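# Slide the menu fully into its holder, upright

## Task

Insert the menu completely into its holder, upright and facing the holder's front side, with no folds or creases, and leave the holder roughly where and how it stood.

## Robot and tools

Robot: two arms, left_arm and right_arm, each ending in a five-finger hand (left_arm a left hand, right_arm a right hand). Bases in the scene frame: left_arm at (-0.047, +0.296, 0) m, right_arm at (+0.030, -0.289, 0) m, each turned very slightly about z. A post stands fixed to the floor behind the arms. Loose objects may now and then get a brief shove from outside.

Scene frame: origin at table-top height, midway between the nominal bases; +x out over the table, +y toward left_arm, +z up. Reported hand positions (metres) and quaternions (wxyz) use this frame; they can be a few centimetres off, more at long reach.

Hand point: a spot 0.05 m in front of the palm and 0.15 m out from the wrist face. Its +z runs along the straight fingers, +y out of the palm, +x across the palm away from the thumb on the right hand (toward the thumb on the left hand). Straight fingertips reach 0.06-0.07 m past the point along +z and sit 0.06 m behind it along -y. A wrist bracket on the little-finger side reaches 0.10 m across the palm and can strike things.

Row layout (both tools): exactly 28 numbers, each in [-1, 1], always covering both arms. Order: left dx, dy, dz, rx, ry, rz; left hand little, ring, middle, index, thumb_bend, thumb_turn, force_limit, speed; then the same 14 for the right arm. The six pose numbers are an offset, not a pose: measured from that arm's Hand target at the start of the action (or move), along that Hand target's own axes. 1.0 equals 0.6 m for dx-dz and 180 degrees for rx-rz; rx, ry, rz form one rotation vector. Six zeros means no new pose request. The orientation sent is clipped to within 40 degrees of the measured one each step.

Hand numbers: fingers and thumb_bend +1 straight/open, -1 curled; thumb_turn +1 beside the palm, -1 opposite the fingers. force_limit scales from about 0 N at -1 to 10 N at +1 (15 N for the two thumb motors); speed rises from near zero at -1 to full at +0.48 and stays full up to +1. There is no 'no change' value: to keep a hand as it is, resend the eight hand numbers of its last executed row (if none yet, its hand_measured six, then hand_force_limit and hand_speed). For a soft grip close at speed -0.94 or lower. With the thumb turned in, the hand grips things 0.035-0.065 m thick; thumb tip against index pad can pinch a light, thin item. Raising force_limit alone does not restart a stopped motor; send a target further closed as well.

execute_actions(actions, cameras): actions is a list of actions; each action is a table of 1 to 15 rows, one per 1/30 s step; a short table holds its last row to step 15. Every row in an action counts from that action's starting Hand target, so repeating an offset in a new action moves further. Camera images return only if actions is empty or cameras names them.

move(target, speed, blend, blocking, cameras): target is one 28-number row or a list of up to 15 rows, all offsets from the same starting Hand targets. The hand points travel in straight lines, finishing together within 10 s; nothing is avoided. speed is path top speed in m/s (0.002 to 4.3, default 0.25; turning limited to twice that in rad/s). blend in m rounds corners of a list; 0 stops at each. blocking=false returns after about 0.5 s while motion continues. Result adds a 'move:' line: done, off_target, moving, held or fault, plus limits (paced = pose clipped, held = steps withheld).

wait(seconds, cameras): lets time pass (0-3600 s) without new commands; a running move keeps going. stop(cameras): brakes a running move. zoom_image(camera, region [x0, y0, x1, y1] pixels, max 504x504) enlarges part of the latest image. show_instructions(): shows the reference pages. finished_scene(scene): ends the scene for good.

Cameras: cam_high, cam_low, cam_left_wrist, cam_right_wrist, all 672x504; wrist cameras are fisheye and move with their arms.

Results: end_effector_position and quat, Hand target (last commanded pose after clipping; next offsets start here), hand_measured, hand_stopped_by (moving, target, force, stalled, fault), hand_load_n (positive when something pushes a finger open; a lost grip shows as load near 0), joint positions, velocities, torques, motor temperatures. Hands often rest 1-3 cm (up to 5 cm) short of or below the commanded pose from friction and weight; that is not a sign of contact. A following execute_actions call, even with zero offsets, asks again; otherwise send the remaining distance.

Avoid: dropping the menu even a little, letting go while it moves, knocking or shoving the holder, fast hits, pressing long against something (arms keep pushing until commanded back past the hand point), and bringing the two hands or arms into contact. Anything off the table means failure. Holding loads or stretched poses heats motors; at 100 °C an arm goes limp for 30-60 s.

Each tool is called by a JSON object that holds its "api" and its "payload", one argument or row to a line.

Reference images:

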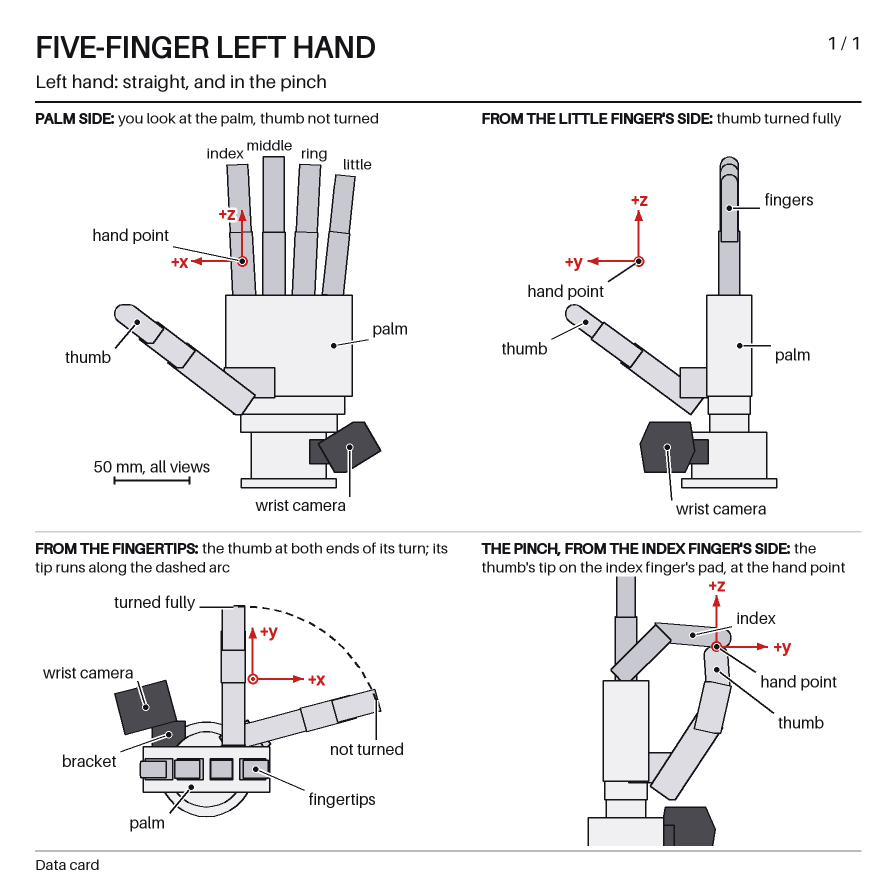

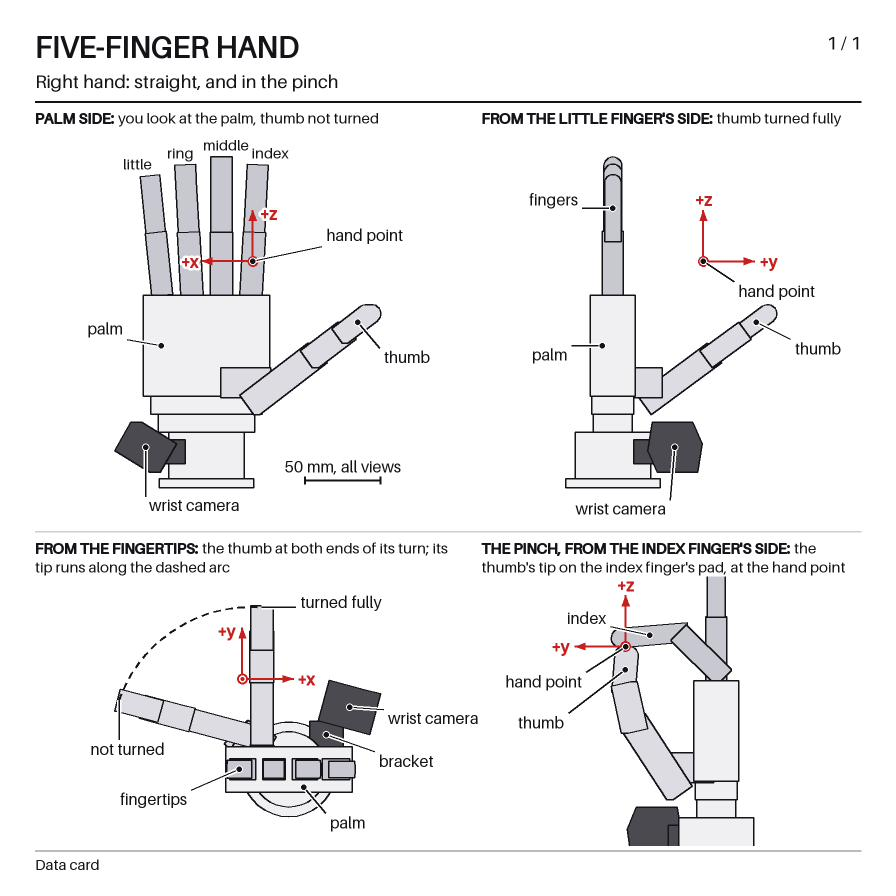

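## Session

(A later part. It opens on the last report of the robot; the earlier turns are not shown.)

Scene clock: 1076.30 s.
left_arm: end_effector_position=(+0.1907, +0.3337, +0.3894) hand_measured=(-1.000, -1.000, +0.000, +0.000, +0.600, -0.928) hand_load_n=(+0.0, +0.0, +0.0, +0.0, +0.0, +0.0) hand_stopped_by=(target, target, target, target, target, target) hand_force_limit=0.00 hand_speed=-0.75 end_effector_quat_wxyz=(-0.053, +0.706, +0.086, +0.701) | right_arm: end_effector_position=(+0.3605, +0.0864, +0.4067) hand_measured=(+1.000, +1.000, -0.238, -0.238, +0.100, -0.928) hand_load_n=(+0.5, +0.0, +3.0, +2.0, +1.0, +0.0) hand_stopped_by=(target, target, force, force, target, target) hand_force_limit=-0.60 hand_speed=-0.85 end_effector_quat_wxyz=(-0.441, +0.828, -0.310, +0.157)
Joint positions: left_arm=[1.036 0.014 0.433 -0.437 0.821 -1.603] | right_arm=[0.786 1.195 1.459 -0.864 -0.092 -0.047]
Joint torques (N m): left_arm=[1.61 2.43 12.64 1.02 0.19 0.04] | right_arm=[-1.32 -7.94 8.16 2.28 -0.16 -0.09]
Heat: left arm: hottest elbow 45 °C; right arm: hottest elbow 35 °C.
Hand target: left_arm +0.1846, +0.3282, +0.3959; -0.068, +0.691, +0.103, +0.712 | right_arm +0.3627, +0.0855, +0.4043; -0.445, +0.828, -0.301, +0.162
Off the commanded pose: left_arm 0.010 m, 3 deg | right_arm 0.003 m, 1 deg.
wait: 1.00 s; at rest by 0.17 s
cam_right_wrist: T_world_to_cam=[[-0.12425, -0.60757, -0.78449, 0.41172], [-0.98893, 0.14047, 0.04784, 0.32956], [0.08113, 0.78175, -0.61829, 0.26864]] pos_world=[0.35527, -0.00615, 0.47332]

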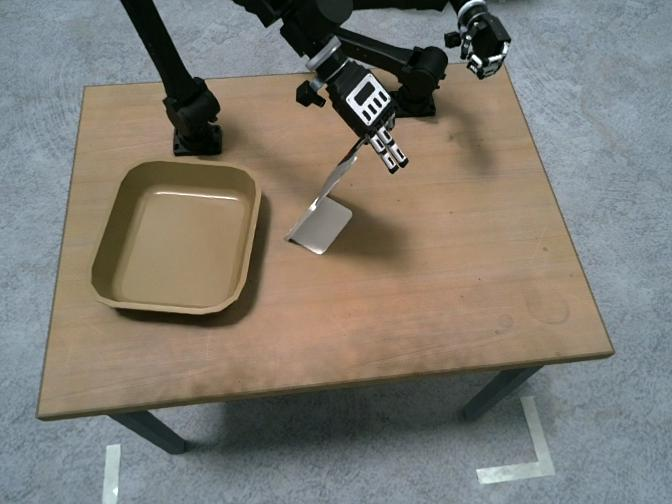

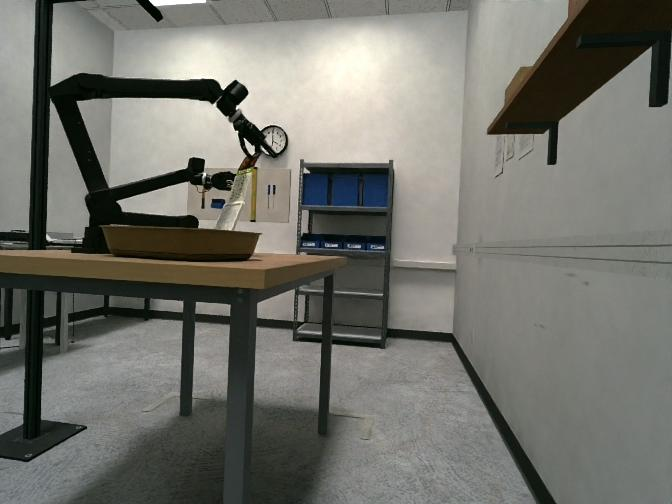

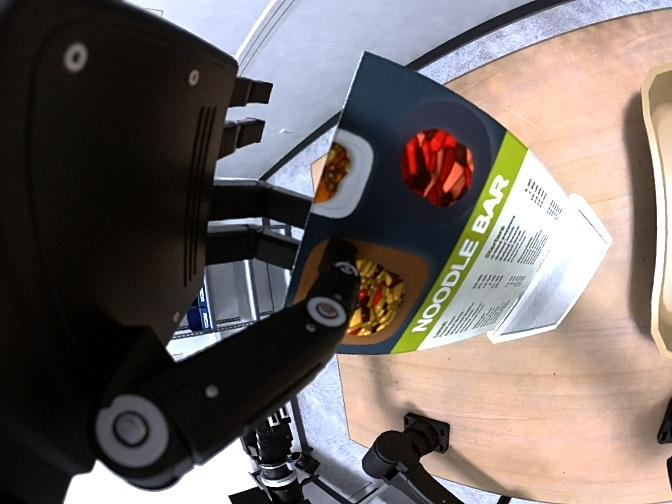

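{"api": "move", "payload": {
  "target": [0,0,0,0,0,0,-1,-1,0,0,0.6,-0.928,0,-0.75,0,0.0077,-0.0065,0,0,0,1,1,-0.3,-0.3,0.1,-0.928,-0.6,-0.85],
  "speed": 0.02
}}

{"api": "wait", "payload": {
  "seconds": 1,
  "cameras": ["cam_high","cam_low","cam_right_wrist"]
}}

{"api": "zoom_image", "payload": {
  "camera": "cam_high",
  "region": [300, 190, 330, 220]
}}

{"api": "zoom_image", "payload": {
  "camera": "cam_right_wrist",
  "region": [470, 200, 590, 350]
}}

Scene clock: 1089.33 s.
left_arm: end_effector_position=(+0.1907, +0.3337, +0.3894) hand_measured=(-1.000, -1.000, +0.000, +0.000, +0.600, -0.928) hand_load_n=(+0.0, +0.0, +0.0, +0.5, +0.0, +0.0) hand_stopped_by=(target, target, target, target, target, target) hand_force_limit=0.00 hand_speed=-0.75 end_effector_quat_wxyz=(-0.053, +0.706, +0.086, +0.701) | right_arm: end_effector_position=(+0.3559, +0.0821, +0.4031) hand_measured=(+1.000, +1.000, -0.238, -0.238, +0.100, -0.928) hand_load_n=(+0.0, +0.0, +3.0, +2.0, +0.5, +0.0) hand_stopped_by=(target, target, force, force, target, target) hand_force_limit=-0.60 hand_speed=-0.85 end_effector_quat_wxyz=(-0.439, +0.829, -0.310, +0.156)
Joint positions: left_arm=[1.036 0.014 0.433 -0.437 0.821 -1.603] | right_arm=[0.786 1.179 1.439 -0.864 -0.092 -0.047]
Joint torques (N m): left_arm=[1.67 2.55 12.64 1.03 0.19 0.04] | right_arm=[-1.32 -7.82 8.39 2.29 -0.2 -0.11]
Heat: left arm: hottest elbow 45 °C; right arm: hottest elbow 35 °C.
Hand target: left_arm +0.1846, +0.3282, +0.3959; -0.068, +0.691, +0.103, +0.712 | right_arm +0.3590, +0.0810, +0.4026; -0.445, +0.828, -0.301, +0.162
Off the commanded pose: left_arm 0.010 m, 3 deg | right_arm 0.003 m, 1 deg.
joint sent to its limit (left arm) — joint 2 (shoulder), lower limit. The joint targets are off in position and orientation.
move: done

Scene clock: 1090.33 s.
left_arm: end_effector_position=(+0.1907, +0.3337, +0.3894) hand_measured=(-1.000, -1.000, +0.000, +0.000, +0.600, -0.928) hand_load_n=(+0.0, +0.0, +0.0, +0.0, +0.0, +0.0) hand_stopped_by=(target, target, target, target, target, target) hand_force_limit=0.00 hand_speed=-0.75 end_effector_quat_wxyz=(-0.053, +0.706, +0.086, +0.701) | right_arm: end_effector_position=(+0.3559, +0.0821, +0.4031) hand_measured=(+1.000, +1.000, -0.238, -0.238, +0.100, -0.928) hand_load_n=(-0.5, +0.0, +3.0, +2.0, +1.0, +0.0) hand_stopped_by=(target, target, force, force, target, target) hand_force_limit=-0.60 hand_speed=-0.85 end_effector_quat_wxyz=(-0.439, +0.829, -0.310, +0.156)
Joint positions: left_arm=[1.036 0.014 0.433 -0.437 0.821 -1.603] | right_arm=[0.786 1.179 1.439 -0.864 -0.092 -0.047]
Joint torques (N m): left_arm=[1.67 2.49 12.64 1.01 0.18 0.05] | right_arm=[-1.32 -7.59 8.43 2.32 -0.18 -0.1]
Heat: left arm: hottest elbow 45 °C; right arm: hottest elbow 35 °C.
Hand target: left_arm +0.1846, +0.3282, +0.3959; -0.068, +0.691, +0.103, +0.712 | right_arm +0.3590, +0.0810, +0.4026; -0.445, +0.828, -0.301, +0.162
Off the commanded pose: left_arm 0.010 m, 3 deg | right_arm 0.003 m, 1 deg.
wait: 1.00 s; at rest by 0.17 s
cam_right_wrist: T_world_to_cam=[[-0.1266, -0.60983, -0.78235, 0.40583], [-0.98878, 0.14065, 0.05037, 0.32471], [0.07932, 0.77995, -0.6208, 0.27203]] pos_world=[0.35086, -0.01035, 0.47002]

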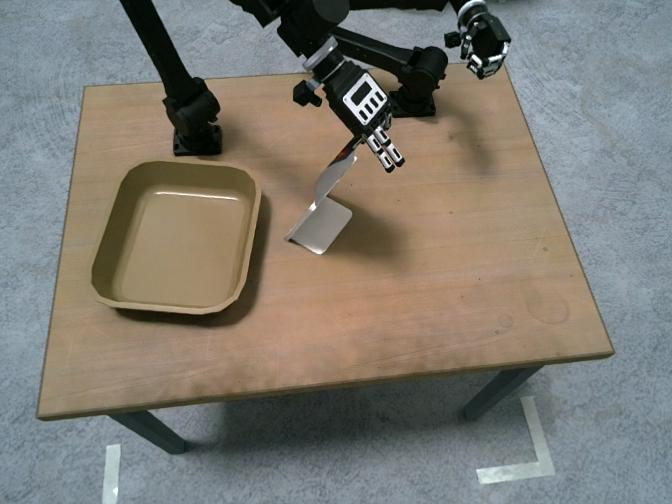

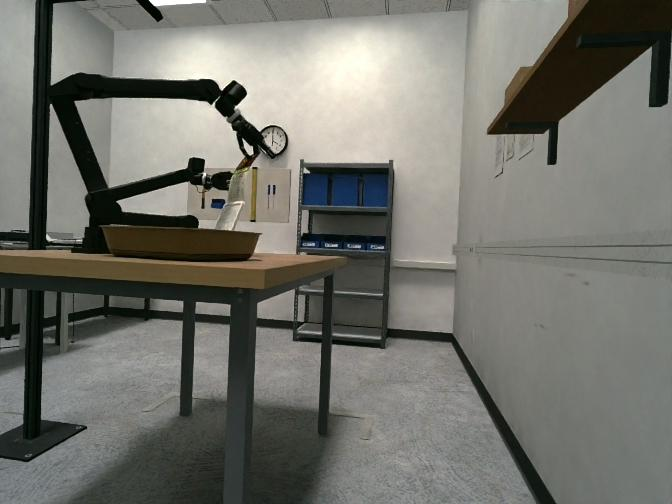

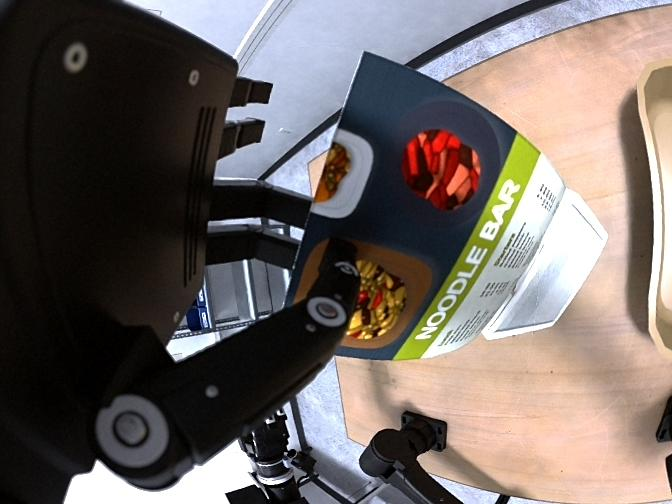

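Scaled by 16.800 from the camera's image (finer frame: 960x720).

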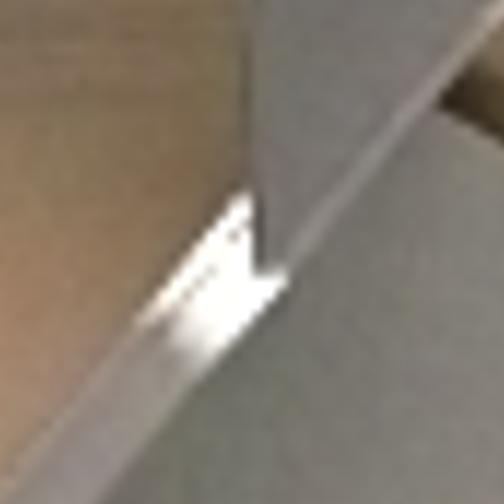

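Scaled by 3.360 from the camera's image (finer frame: 960x720).

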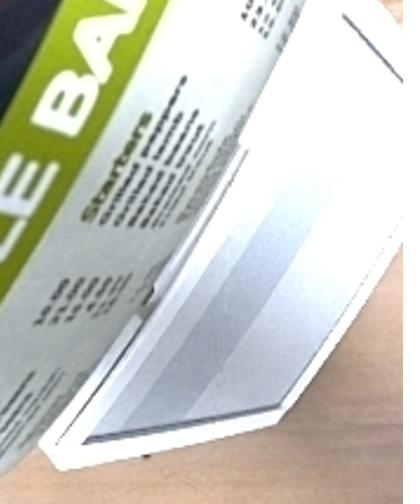

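{"api": "move", "payload": {
  "target": [0,0,0,0,0,0,-1,-1,0,0,0.6,-0.928,0,-0.75,0,0.0012,-0.0081,0,0,0,1,1,-0.3,-0.3,0.1,-0.928,-0.6,-0.85],
  "speed": 0.02
}}

{"api": "wait", "payload": {
  "seconds": 1.5,
  "cameras": ["cam_high","cam_right_wrist"]
}}

{"api": "zoom_image", "payload": {
  "camera": "cam_high",
  "region": [300, 190, 330, 220]
}}

{"api": "zoom_image", "payload": {
  "camera": "cam_right_wrist",
  "region": [470, 200, 590, 350]
}}

Scene clock: 1101.83 s.
left_arm: end_effector_position=(+0.1907, +0.3337, +0.3894) hand_measured=(-1.000, -1.000, +0.000, +0.000, +0.600, -0.928) hand_load_n=(+0.0, +0.0, +0.0, +0.0, +0.0, -0.5) hand_stopped_by=(target, target, target, target, target, target) hand_force_limit=0.00 hand_speed=-0.75 end_effector_quat_wxyz=(-0.053, +0.706, +0.086, +0.701) | right_arm: end_effector_position=(+0.3542, +0.0799, +0.4078) hand_measured=(+1.000, +1.000, -0.238, -0.238, +0.100, -0.928) hand_load_n=(+0.0, +0.0, +2.5, +2.0, +0.5, +0.0) hand_stopped_by=(target, target, force, force, target, target) hand_force_limit=-0.60 hand_speed=-0.85 end_effector_quat_wxyz=(-0.443, +0.826, -0.309, +0.159)
Joint positions: left_arm=[1.036 0.014 0.433 -0.437 0.821 -1.603] | right_arm=[0.785 1.169 1.439 -0.864 -0.092 -0.047]
Joint torques (N m): left_arm=[1.67 2.37 12.62 1.02 0.18 0.04] | right_arm=[-1.44 -7.3 8.24 2.03 -0.22 -0.1]
Heat: left arm: hottest elbow 45 °C; right arm: hottest elbow 36 °C.
Hand target: left_arm +0.1846, +0.3282, +0.3959; -0.068, +0.691, +0.103, +0.712 | right_arm +0.3561, +0.0776, +0.4047; -0.445, +0.828, -0.301, +0.162
Off the commanded pose: left_arm 0.010 m, 3 deg | right_arm 0.004 m, 1 deg.
joint sent to its limit (left arm) — joint 2 (shoulder), lower limit. The joint targets are off in position and orientation.
move: done

Scene clock: 1103.33 s.
left_arm: end_effector_position=(+0.1907, +0.3337, +0.3894) hand_measured=(-1.000, -1.000, +0.000, +0.000, +0.600, -0.928) hand_load_n=(+0.0, +0.0, +0.0, +0.0, +0.0, +0.0) hand_stopped_by=(target, target, target, target, target, target) hand_force_limit=0.00 hand_speed=-0.75 end_effector_quat_wxyz=(-0.053, +0.706, +0.086, +0.701) | right_arm: end_effector_position=(+0.3542, +0.0799, +0.4078) hand_measured=(+1.000, +1.000, -0.238, -0.238, +0.100, -0.928) hand_load_n=(+0.0, +0.0, +2.5, +2.5, +0.5, +0.0) hand_stopped_by=(target, target, force, force, target, target) hand_force_limit=-0.60 hand_speed=-0.85 end_effector_quat_wxyz=(-0.443, +0.826, -0.309, +0.159)
Joint positions: left_arm=[1.036 0.014 0.433 -0.437 0.821 -1.603] | right_arm=[0.785 1.169 1.439 -0.864 -0.092 -0.047]
Joint torques (N m): left_arm=[1.67 2.43 12.63 1.03 0.19 0.05] | right_arm=[-1.26 -7.59 8.32 2.06 -0.21 -0.11]
Heat: left arm: hottest elbow 45 °C; right arm: hottest elbow 36 °C.
Hand target: left_arm +0.1846, +0.3282, +0.3959; -0.068, +0.691, +0.103, +0.712 | right_arm +0.3561, +0.0776, +0.4047; -0.445, +0.828, -0.301, +0.162
Off the commanded pose: left_arm 0.010 m, 3 deg | right_arm 0.004 m, 1 deg.
wait: 1.50 s; at rest by 0.17 s
cam_right_wrist: T_world_to_cam=[[-0.12144, -0.6043, -0.78744, 0.40785], [-0.98901, 0.14108, 0.04426, 0.32567], [0.08434, 0.78416, -0.61479, 0.27209]] pos_world=[0.34867, -0.01284, 0.47402]

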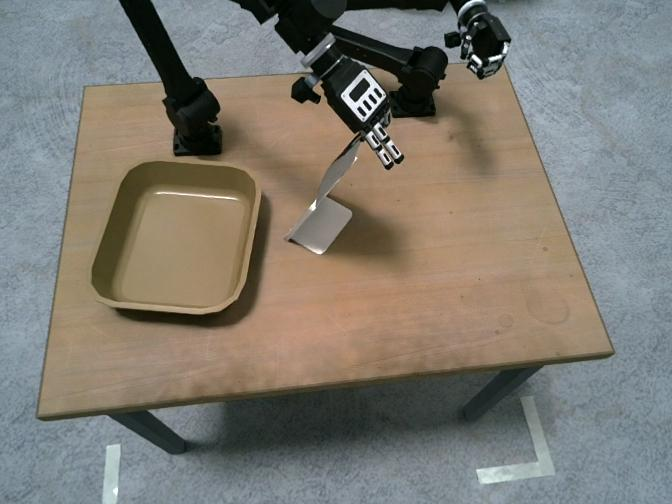

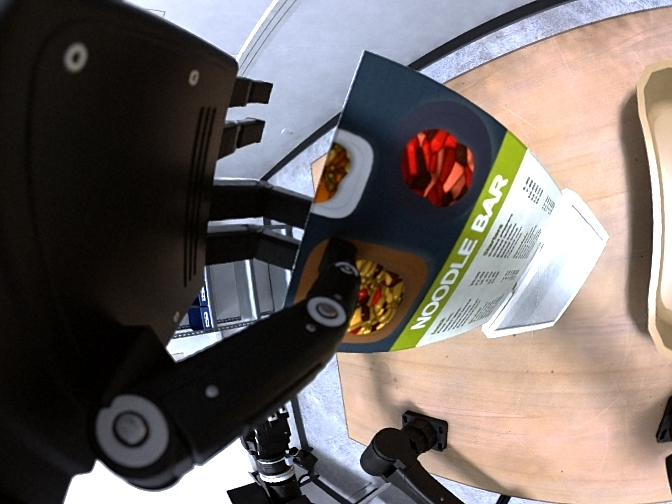

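Scaled by 16.800 from the camera's image (finer frame: 960x720).

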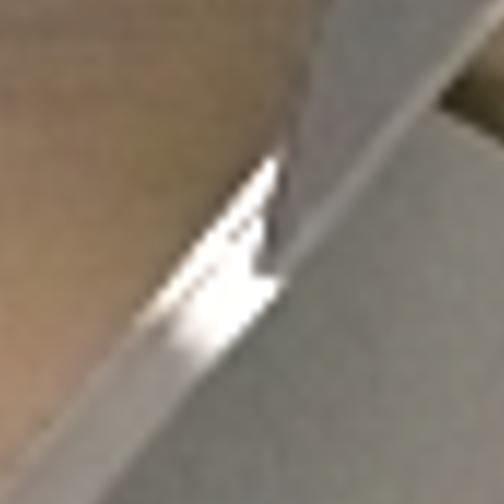

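Scaled by 3.360 from the camera's image (finer frame: 960x720).

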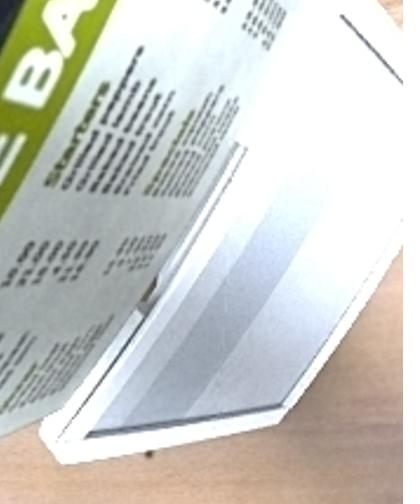

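{"api": "move", "payload": {
  "target": [0,0,0,0,0,0,-1,-1,0,0,0.6,-0.928,0,-0.75,0,0,-0.0081,0,0,0,1,1,-0.3,-0.3,0.1,-0.928,-0.6,-0.85],
  "speed": 0.02
}}

{"api": "wait", "payload": {
  "seconds": 1.5,
  "cameras": ["cam_high","cam_right_wrist"]
}}

{"api": "zoom_image", "payload": {
  "camera": "cam_high",
  "region": [300, 190, 330, 220]
}}

{"api": "zoom_image", "payload": {
  "camera": "cam_right_wrist",
  "region": [470, 200, 590, 350]
}}

Scene clock: 1115.37 s.
left_arm: end_effector_position=(+0.1907, +0.3337, +0.3894) hand_measured=(-1.000, -1.000, +0.000, +0.000, +0.600, -0.928) hand_load_n=(+0.0, +0.0, +0.0, +0.0, +0.0, +0.0) hand_stopped_by=(target, target, target, target, target, target) hand_force_limit=0.00 hand_speed=-0.75 end_effector_quat_wxyz=(-0.053, +0.706, +0.086, +0.701) | right_arm: end_effector_position=(+0.3529, +0.0783, +0.4112) hand_measured=(+1.000, +1.000, -0.238, -0.238, +0.100, -0.928) hand_load_n=(+0.0, +0.0, +3.0, +2.0, +0.5, +0.0) hand_stopped_by=(target, target, force, force, target, target) hand_force_limit=-0.60 hand_speed=-0.85 end_effector_quat_wxyz=(-0.446, +0.825, -0.309, +0.160)
Joint positions: left_arm=[1.036 0.014 0.433 -0.437 0.821 -1.603] | right_arm=[0.784 1.162 1.439 -0.864 -0.093 -0.047]
Joint torques (N m): left_arm=[1.61 2.55 12.63 1.02 0.18 0.05] | right_arm=[-1.44 -7.18 8.34 1.77 -0.21 -0.11]
Heat: left arm: hottest elbow 45 °C; right arm: hottest elbow 36 °C.
Hand target: left_arm +0.1846, +0.3282, +0.3959; -0.068, +0.691, +0.103, +0.712 | right_arm +0.3535, +0.0746, +0.4073; -0.445, +0.828, -0.301, +0.162
Off the commanded pose: left_arm 0.010 m, 3 deg | right_arm 0.005 m, 1 deg.
joint sent to its limit (left arm) — joint 2 (shoulder), lower limit. The joint targets are off in position and orientation.
move: done

Scene clock: 1116.87 s.
left_arm: end_effector_position=(+0.1907, +0.3337, +0.3894) hand_measured=(-1.000, -1.000, +0.000, +0.000, +0.600, -0.928) hand_load_n=(+0.0, +0.0, +0.0, +0.0, +0.0, +0.0) hand_stopped_by=(target, target, target, target, target, target) hand_force_limit=0.00 hand_speed=-0.75 end_effector_quat_wxyz=(-0.053, +0.706, +0.086, +0.701) | right_arm: end_effector_position=(+0.3529, +0.0783, +0.4112) hand_measured=(+1.000, +1.000, -0.238, -0.238, +0.100, -0.928) hand_load_n=(+0.0, +0.0, +3.0, +2.0, +0.5, +0.0) hand_stopped_by=(target, target, force, force, target, target) hand_force_limit=-0.60 hand_speed=-0.85 end_effector_quat_wxyz=(-0.446, +0.825, -0.309, +0.160)
Joint positions: left_arm=[1.036 0.014 0.433 -0.437 0.821 -1.603] | right_arm=[0.784 1.162 1.439 -0.864 -0.093 -0.047]
Joint torques (N m): left_arm=[1.67 2.49 12.63 1.02 0.18 0.04] | right_arm=[-1.26 -7.3 8.34 1.77 -0.22 -0.11]
Heat: left arm: hottest elbow 45 °C; right arm: hottest elbow 36 °C.
Hand target: left_arm +0.1846, +0.3282, +0.3959; -0.068, +0.691, +0.103, +0.712 | right_arm +0.3535, +0.0746, +0.4073; -0.445, +0.828, -0.301, +0.162
Off the commanded pose: left_arm 0.010 m, 3 deg | right_arm 0.005 m, 1 deg.
wait: 1.50 s; at rest by 0.17 s
cam_right_wrist: T_world_to_cam=[[-0.11769, -0.59992, -0.79136, 0.40937], [-0.98923, 0.14069, 0.04046, 0.32613], [0.08706, 0.7876, -0.61001, 0.2724]] pos_world=[0.34708, -0.01484, 0.47693]

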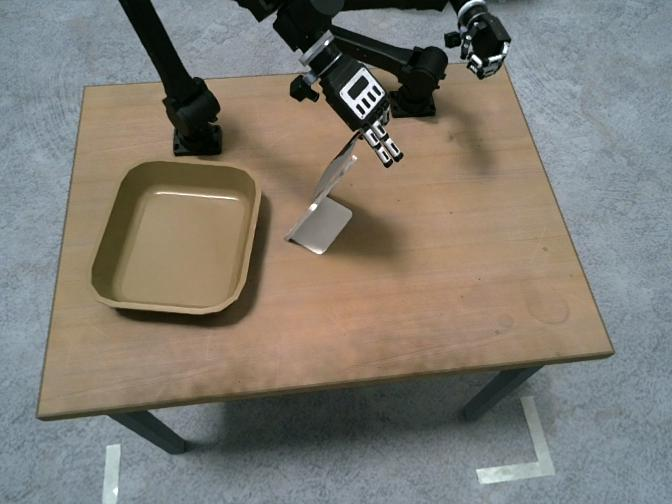

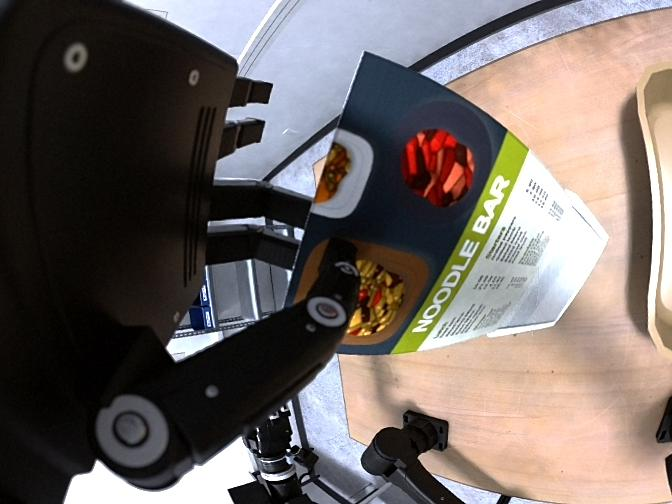

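Scaled by 16.800 from the camera's image (finer frame: 960x720).

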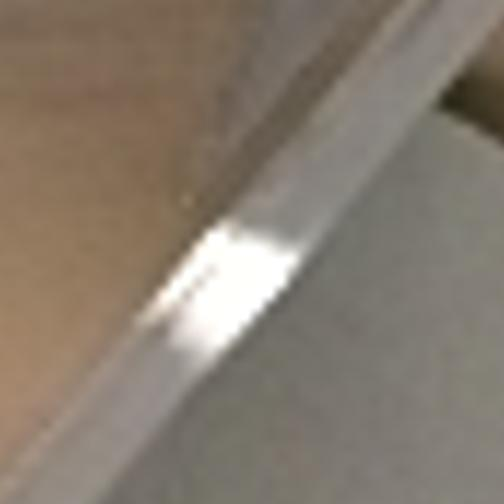

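Scaled by 3.360 from the camera's image (finer frame: 960x720).

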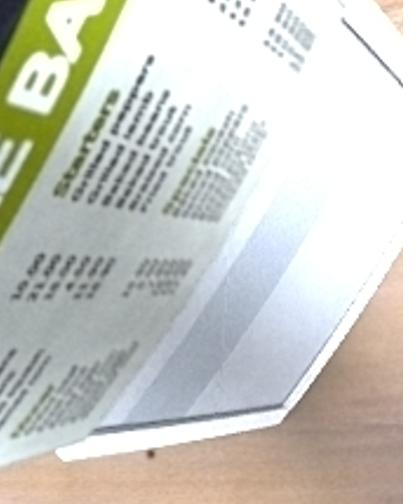

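{"api": "move", "payload": {
  "target": [0,0,0,0,0,0,-1,-1,0,0,0.6,-0.928,0,-0.75,0,0.0085,0.0021,0,0,0,1,1,-0.3,-0.3,0.1,-0.928,-0.6,-0.85],
  "speed": 0.02
}}

{"api": "wait", "payload": {
  "seconds": 1.5,
  "cameras": ["cam_high","cam_low","cam_right_wrist"]
}}

{"api": "zoom_image", "payload": {
  "camera": "cam_high",
  "region": [300, 190, 330, 220]
}}

{"api": "zoom_image", "payload": {
  "camera": "cam_low",
  "region": [218, 190, 254, 220]
}}

{"api": "zoom_image", "payload": {
  "camera": "cam_right_wrist",
  "region": [470, 200, 590, 350]
}}

Scene clock: 1128.80 s.
left_arm: end_effector_position=(+0.1907, +0.3337, +0.3894) hand_measured=(-1.000, -1.000, +0.000, +0.000, +0.600, -0.928) hand_load_n=(+0.0, +0.0, +0.0, +0.0, -0.5, -0.5) hand_stopped_by=(target, target, target, target, target, target) hand_force_limit=0.00 hand_speed=-0.75 end_effector_quat_wxyz=(-0.053, +0.706, +0.086, +0.701) | right_arm: end_effector_position=(+0.3505, +0.0754, +0.4022) hand_measured=(+1.000, +1.000, -0.238, -0.238, +0.100, -0.928) hand_load_n=(-0.5, +0.0, +2.5, +2.0, +1.0, +0.5) hand_stopped_by=(target, target, force, force, target, target) hand_force_limit=-0.60 hand_speed=-0.85 end_effector_quat_wxyz=(-0.440, +0.828, -0.310, +0.157)
Joint positions: left_arm=[1.036 0.014 0.433 -0.437 0.821 -1.603] | right_arm=[0.783 1.156 1.418 -0.864 -0.093 -0.049]
Joint torques (N m): left_arm=[1.61 2.43 12.63 1.02 0.19 0.04] | right_arm=[-1.32 -7.36 8.53 2.1 -0.22 -0.11]
Heat: left arm: hottest elbow 46 °C; right arm: hottest elbow 36 °C.
Hand target: left_arm +0.1846, +0.3282, +0.3959; -0.068, +0.691, +0.103, +0.712 | right_arm +0.3524, +0.0732, +0.4022; -0.445, +0.828, -0.301, +0.162
Off the commanded pose: left_arm 0.010 m, 3 deg | right_arm 0.003 m, 1 deg.
joint sent to its limit (left arm) — joint 2 (shoulder), lower limit. The joint targets are off in position and orientation.
move: done

Scene clock: 1130.30 s.
left_arm: end_effector_position=(+0.1907, +0.3337, +0.3894) hand_measured=(-1.000, -1.000, +0.000, +0.000, +0.600, -0.928) hand_load_n=(+0.0, +0.0, +0.0, +0.0, +0.0, -0.5) hand_stopped_by=(target, target, target, target, target, target) hand_force_limit=0.00 hand_speed=-0.75 end_effector_quat_wxyz=(-0.053, +0.706, +0.086, +0.701) | right_arm: end_effector_position=(+0.3505, +0.0754, +0.4022) hand_measured=(+1.000, +1.000, -0.238, -0.238, +0.100, -0.928) hand_load_n=(+0.0, +0.0, +2.5, +2.0, +0.5, +0.0) hand_stopped_by=(target, target, force, force, target, target) hand_force_limit=-0.60 hand_speed=-0.85 end_effector_quat_wxyz=(-0.440, +0.828, -0.310, +0.157)
Joint positions: left_arm=[1.036 0.014 0.433 -0.437 0.821 -1.603] | right_arm=[0.783 1.156 1.418 -0.864 -0.093 -0.049]
Joint torques (N m): left_arm=[1.61 2.49 12.63 1.05 0.18 0.05] | right_arm=[-1.26 -7.12 8.59 2.13 -0.21 -0.11]
Heat: left arm: hottest elbow 46 °C; right arm: hottest elbow 36 °C.
Hand target: left_arm +0.1846, +0.3282, +0.3959; -0.068, +0.691, +0.103, +0.712 | right_arm +0.3524, +0.0732, +0.4022; -0.445, +0.828, -0.301, +0.162
Off the commanded pose: left_arm 0.010 m, 3 deg | right_arm 0.003 m, 1 deg.
wait: 1.50 s; at rest by 0.17 s
cam_right_wrist: T_world_to_cam=[[-0.12555, -0.60881, -0.78332, 0.40036], [-0.98879, 0.14112, 0.0488, 0.32091], [0.08083, 0.78066, -0.6197, 0.27606]] pos_world=[0.34527, -0.01705, 0.46902]

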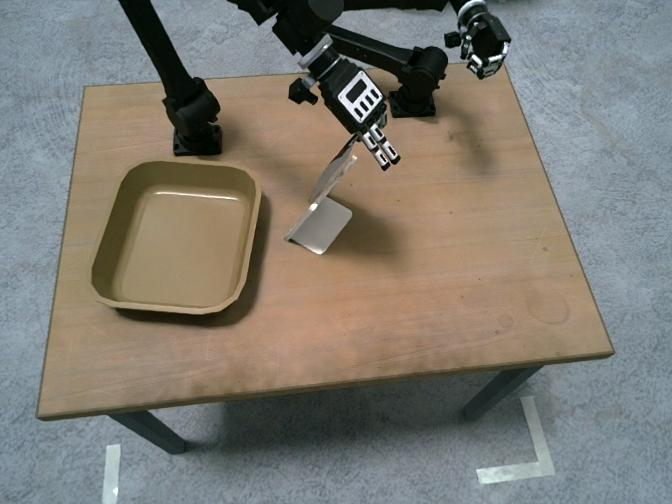

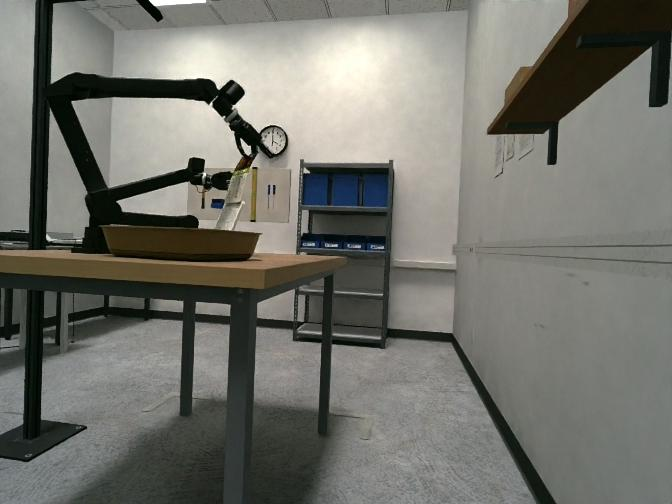

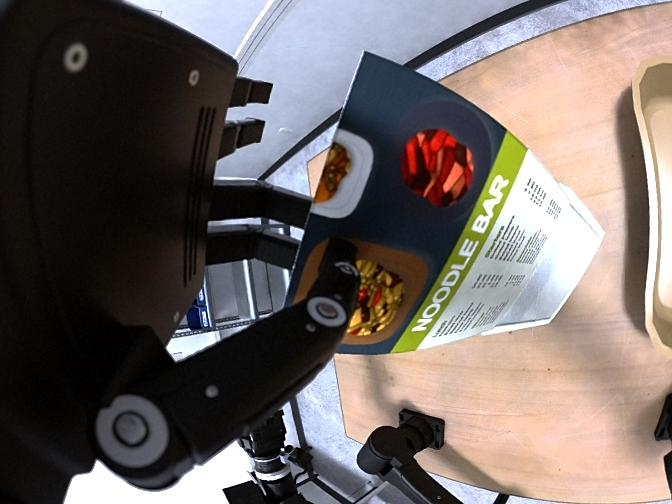

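Scaled by 16.800 from the camera's image (finer frame: 960x720).

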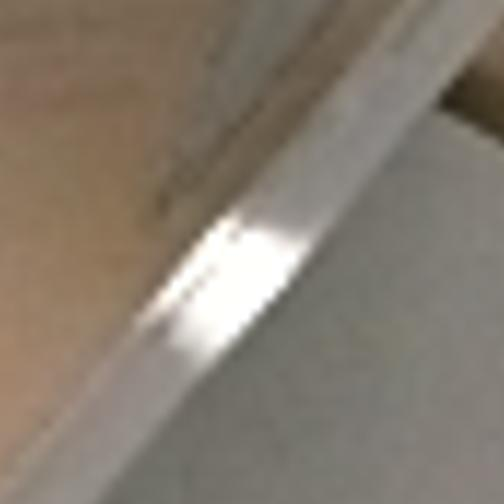

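Scaled by 14.000 from the camera's image (finer frame: 960x720).

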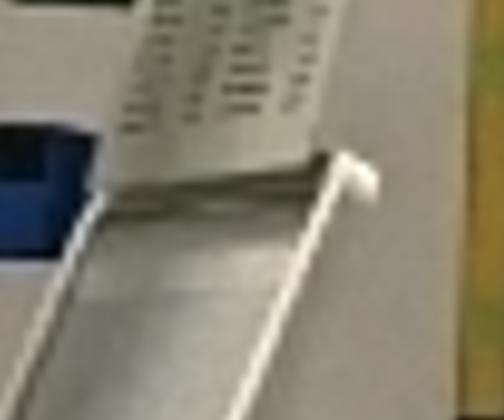

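Scaled by 3.360 from the camera's image (finer frame: 960x720).

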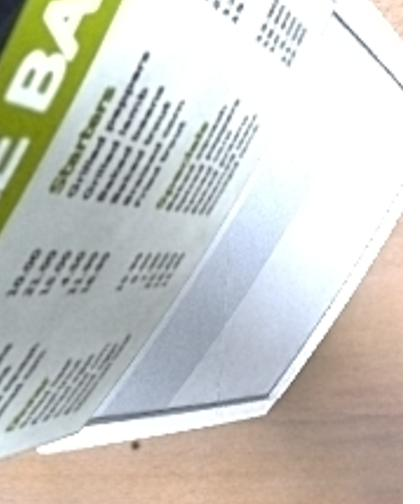

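{"api": "move", "payload": {
  "target": [0,0,0,0,0,0,-1,-1,0,0,0.6,-0.928,0,-0.75,0,-0.0083,0.0125,0,0,0,1,1,-0.3,-0.3,0.1,-0.928,-0.6,-0.85],
  "speed": 0.02
}}

{"api": "wait", "payload": {
  "seconds": 1.5,
  "cameras": ["cam_high","cam_low","cam_right_wrist"]
}}

{"api": "zoom_image", "payload": {
  "camera": "cam_high",
  "region": [300, 190, 330, 220]
}}

{"api": "zoom_image", "payload": {
  "camera": "cam_low",
  "region": [218, 190, 254, 220]
}}

{"api": "zoom_image", "payload": {
  "camera": "cam_right_wrist",
  "region": [470, 200, 590, 350]
}}

Scene clock: 1144.20 s.
left_arm: end_effector_position=(+0.1907, +0.3337, +0.3894) hand_measured=(-1.000, -1.000, +0.000, +0.000, +0.600, -0.928) hand_load_n=(+0.0, +0.0, +0.0, +0.0, +0.0, +0.0) hand_stopped_by=(target, target, target, target, target, target) hand_force_limit=0.00 hand_speed=-0.75 end_effector_quat_wxyz=(-0.053, +0.706, +0.086, +0.701) | right_arm: end_effector_position=(+0.3509, +0.0758, +0.4011) hand_measured=(+1.000, +1.000, -0.238, -0.238, +0.100, -0.928) hand_load_n=(+0.0, +0.0, +3.0, +2.0, +0.0, +0.0) hand_stopped_by=(target, target, force, force, target, target) hand_force_limit=-0.60 hand_speed=-0.85 end_effector_quat_wxyz=(-0.439, +0.829, -0.310, +0.157)
Joint positions: left_arm=[1.036 0.014 0.433 -0.437 0.821 -1.603] | right_arm=[0.783 1.158 1.418 -0.864 -0.093 -0.049]
Joint torques (N m): left_arm=[1.67 2.43 12.63 1.02 0.18 0.04] | right_arm=[-1.08 -5.89 9.87 2.33 -0.14 -0.09]
Heat: left arm: hottest elbow 46 °C; right arm: hottest elbow 36 °C.
Hand target: left_arm +0.1846, +0.3282, +0.3959; -0.068, +0.691, +0.103, +0.712 | right_arm +0.3582, +0.0801, +0.4022; -0.445, +0.828, -0.301, +0.162
Off the commanded pose: left_arm 0.010 m, 3 deg | right_arm 0.009 m, 1 deg.
joint sent to its limit (left arm) — joint 2 (shoulder), lower limit. The joint targets are off in position and orientation.
move: done

Scene clock: 1145.70 s.
left_arm: end_effector_position=(+0.1907, +0.3337, +0.3894) hand_measured=(-1.000, -1.000, +0.000, +0.000, +0.600, -0.928) hand_load_n=(+0.0, +0.0, -0.5, +0.0, +0.0, -0.5) hand_stopped_by=(target, target, target, target, target, target) hand_force_limit=0.00 hand_speed=-0.75 end_effector_quat_wxyz=(-0.053, +0.706, +0.086, +0.701) | right_arm: end_effector_position=(+0.3509, +0.0758, +0.4011) hand_measured=(+1.000, +1.000, -0.238, -0.238, +0.100, -0.928) hand_load_n=(+0.0, +0.0, +3.0, +2.0, +0.0, +0.0) hand_stopped_by=(target, target, force, force, target, target) hand_force_limit=-0.60 hand_speed=-0.85 end_effector_quat_wxyz=(-0.439, +0.829, -0.310, +0.157)
Joint positions: left_arm=[1.036 0.014 0.433 -0.437 0.821 -1.603] | right_arm=[0.783 1.158 1.418 -0.864 -0.093 -0.049]
Joint torques (N m): left_arm=[1.61 2.43 12.64 1.02 0.18 0.05] | right_arm=[-1.14 -5.71 9.89 2.36 -0.13 -0.09]
Heat: left arm: hottest elbow 46 °C; right arm: hottest elbow 36 °C.
Hand target: left_arm +0.1846, +0.3282, +0.3959; -0.068, +0.691, +0.103, +0.712 | right_arm +0.3582, +0.0801, +0.4022; -0.445, +0.828, -0.301, +0.162
Off the commanded pose: left_arm 0.010 m, 3 deg | right_arm 0.009 m, 1 deg.
wait: 1.50 s; at rest by 0.17 s
cam_right_wrist: T_world_to_cam=[[-0.12685, -0.61009, -0.78211, 0.39996], [-0.98871, 0.14114, 0.05026, 0.32076], [0.07972, 0.77966, -0.62111, 0.27601]] pos_world=[0.34586, -0.01645, 0.46812]

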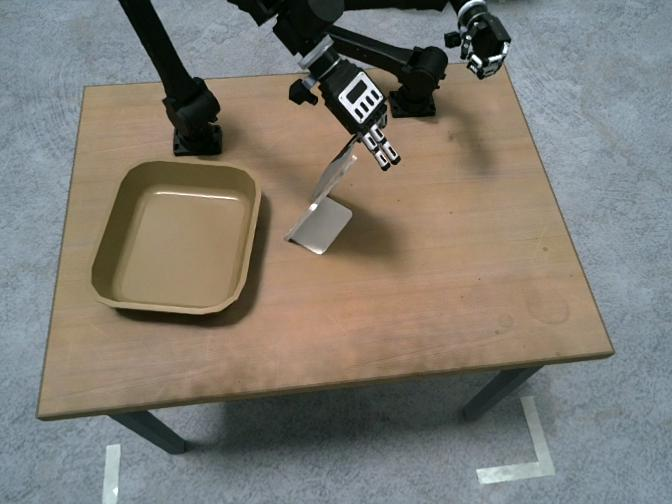

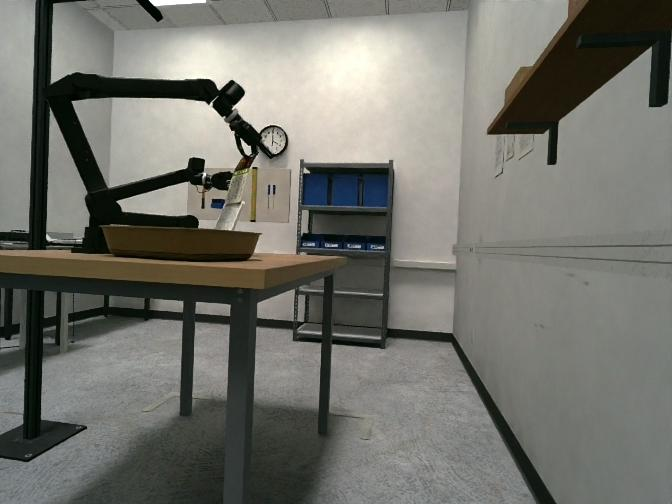

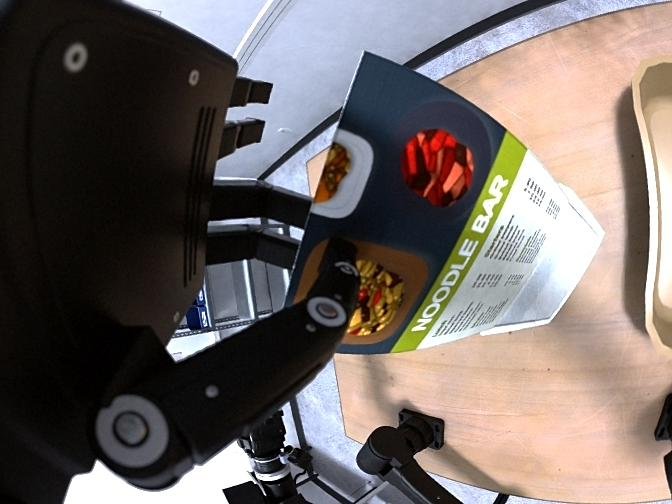

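Scaled by 16.800 from the camera's image (finer frame: 960x720).

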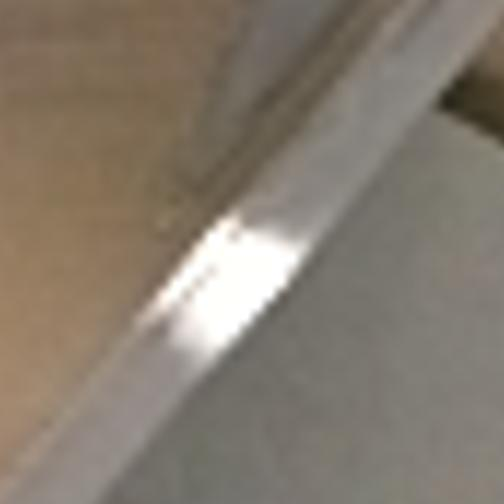

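Scaled by 14.000 from the camera's image (finer frame: 960x720).

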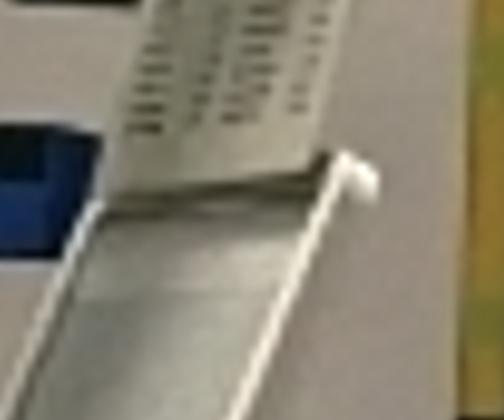

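Scaled by 3.360 from the camera's image (finer frame: 960x720).

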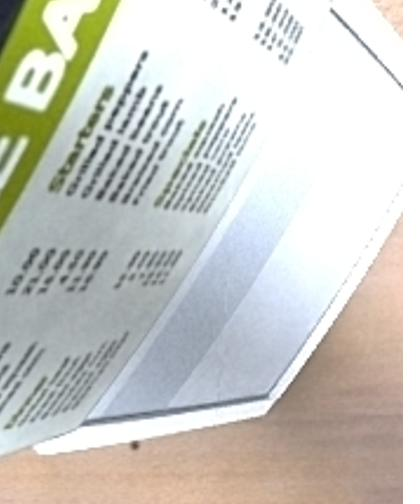

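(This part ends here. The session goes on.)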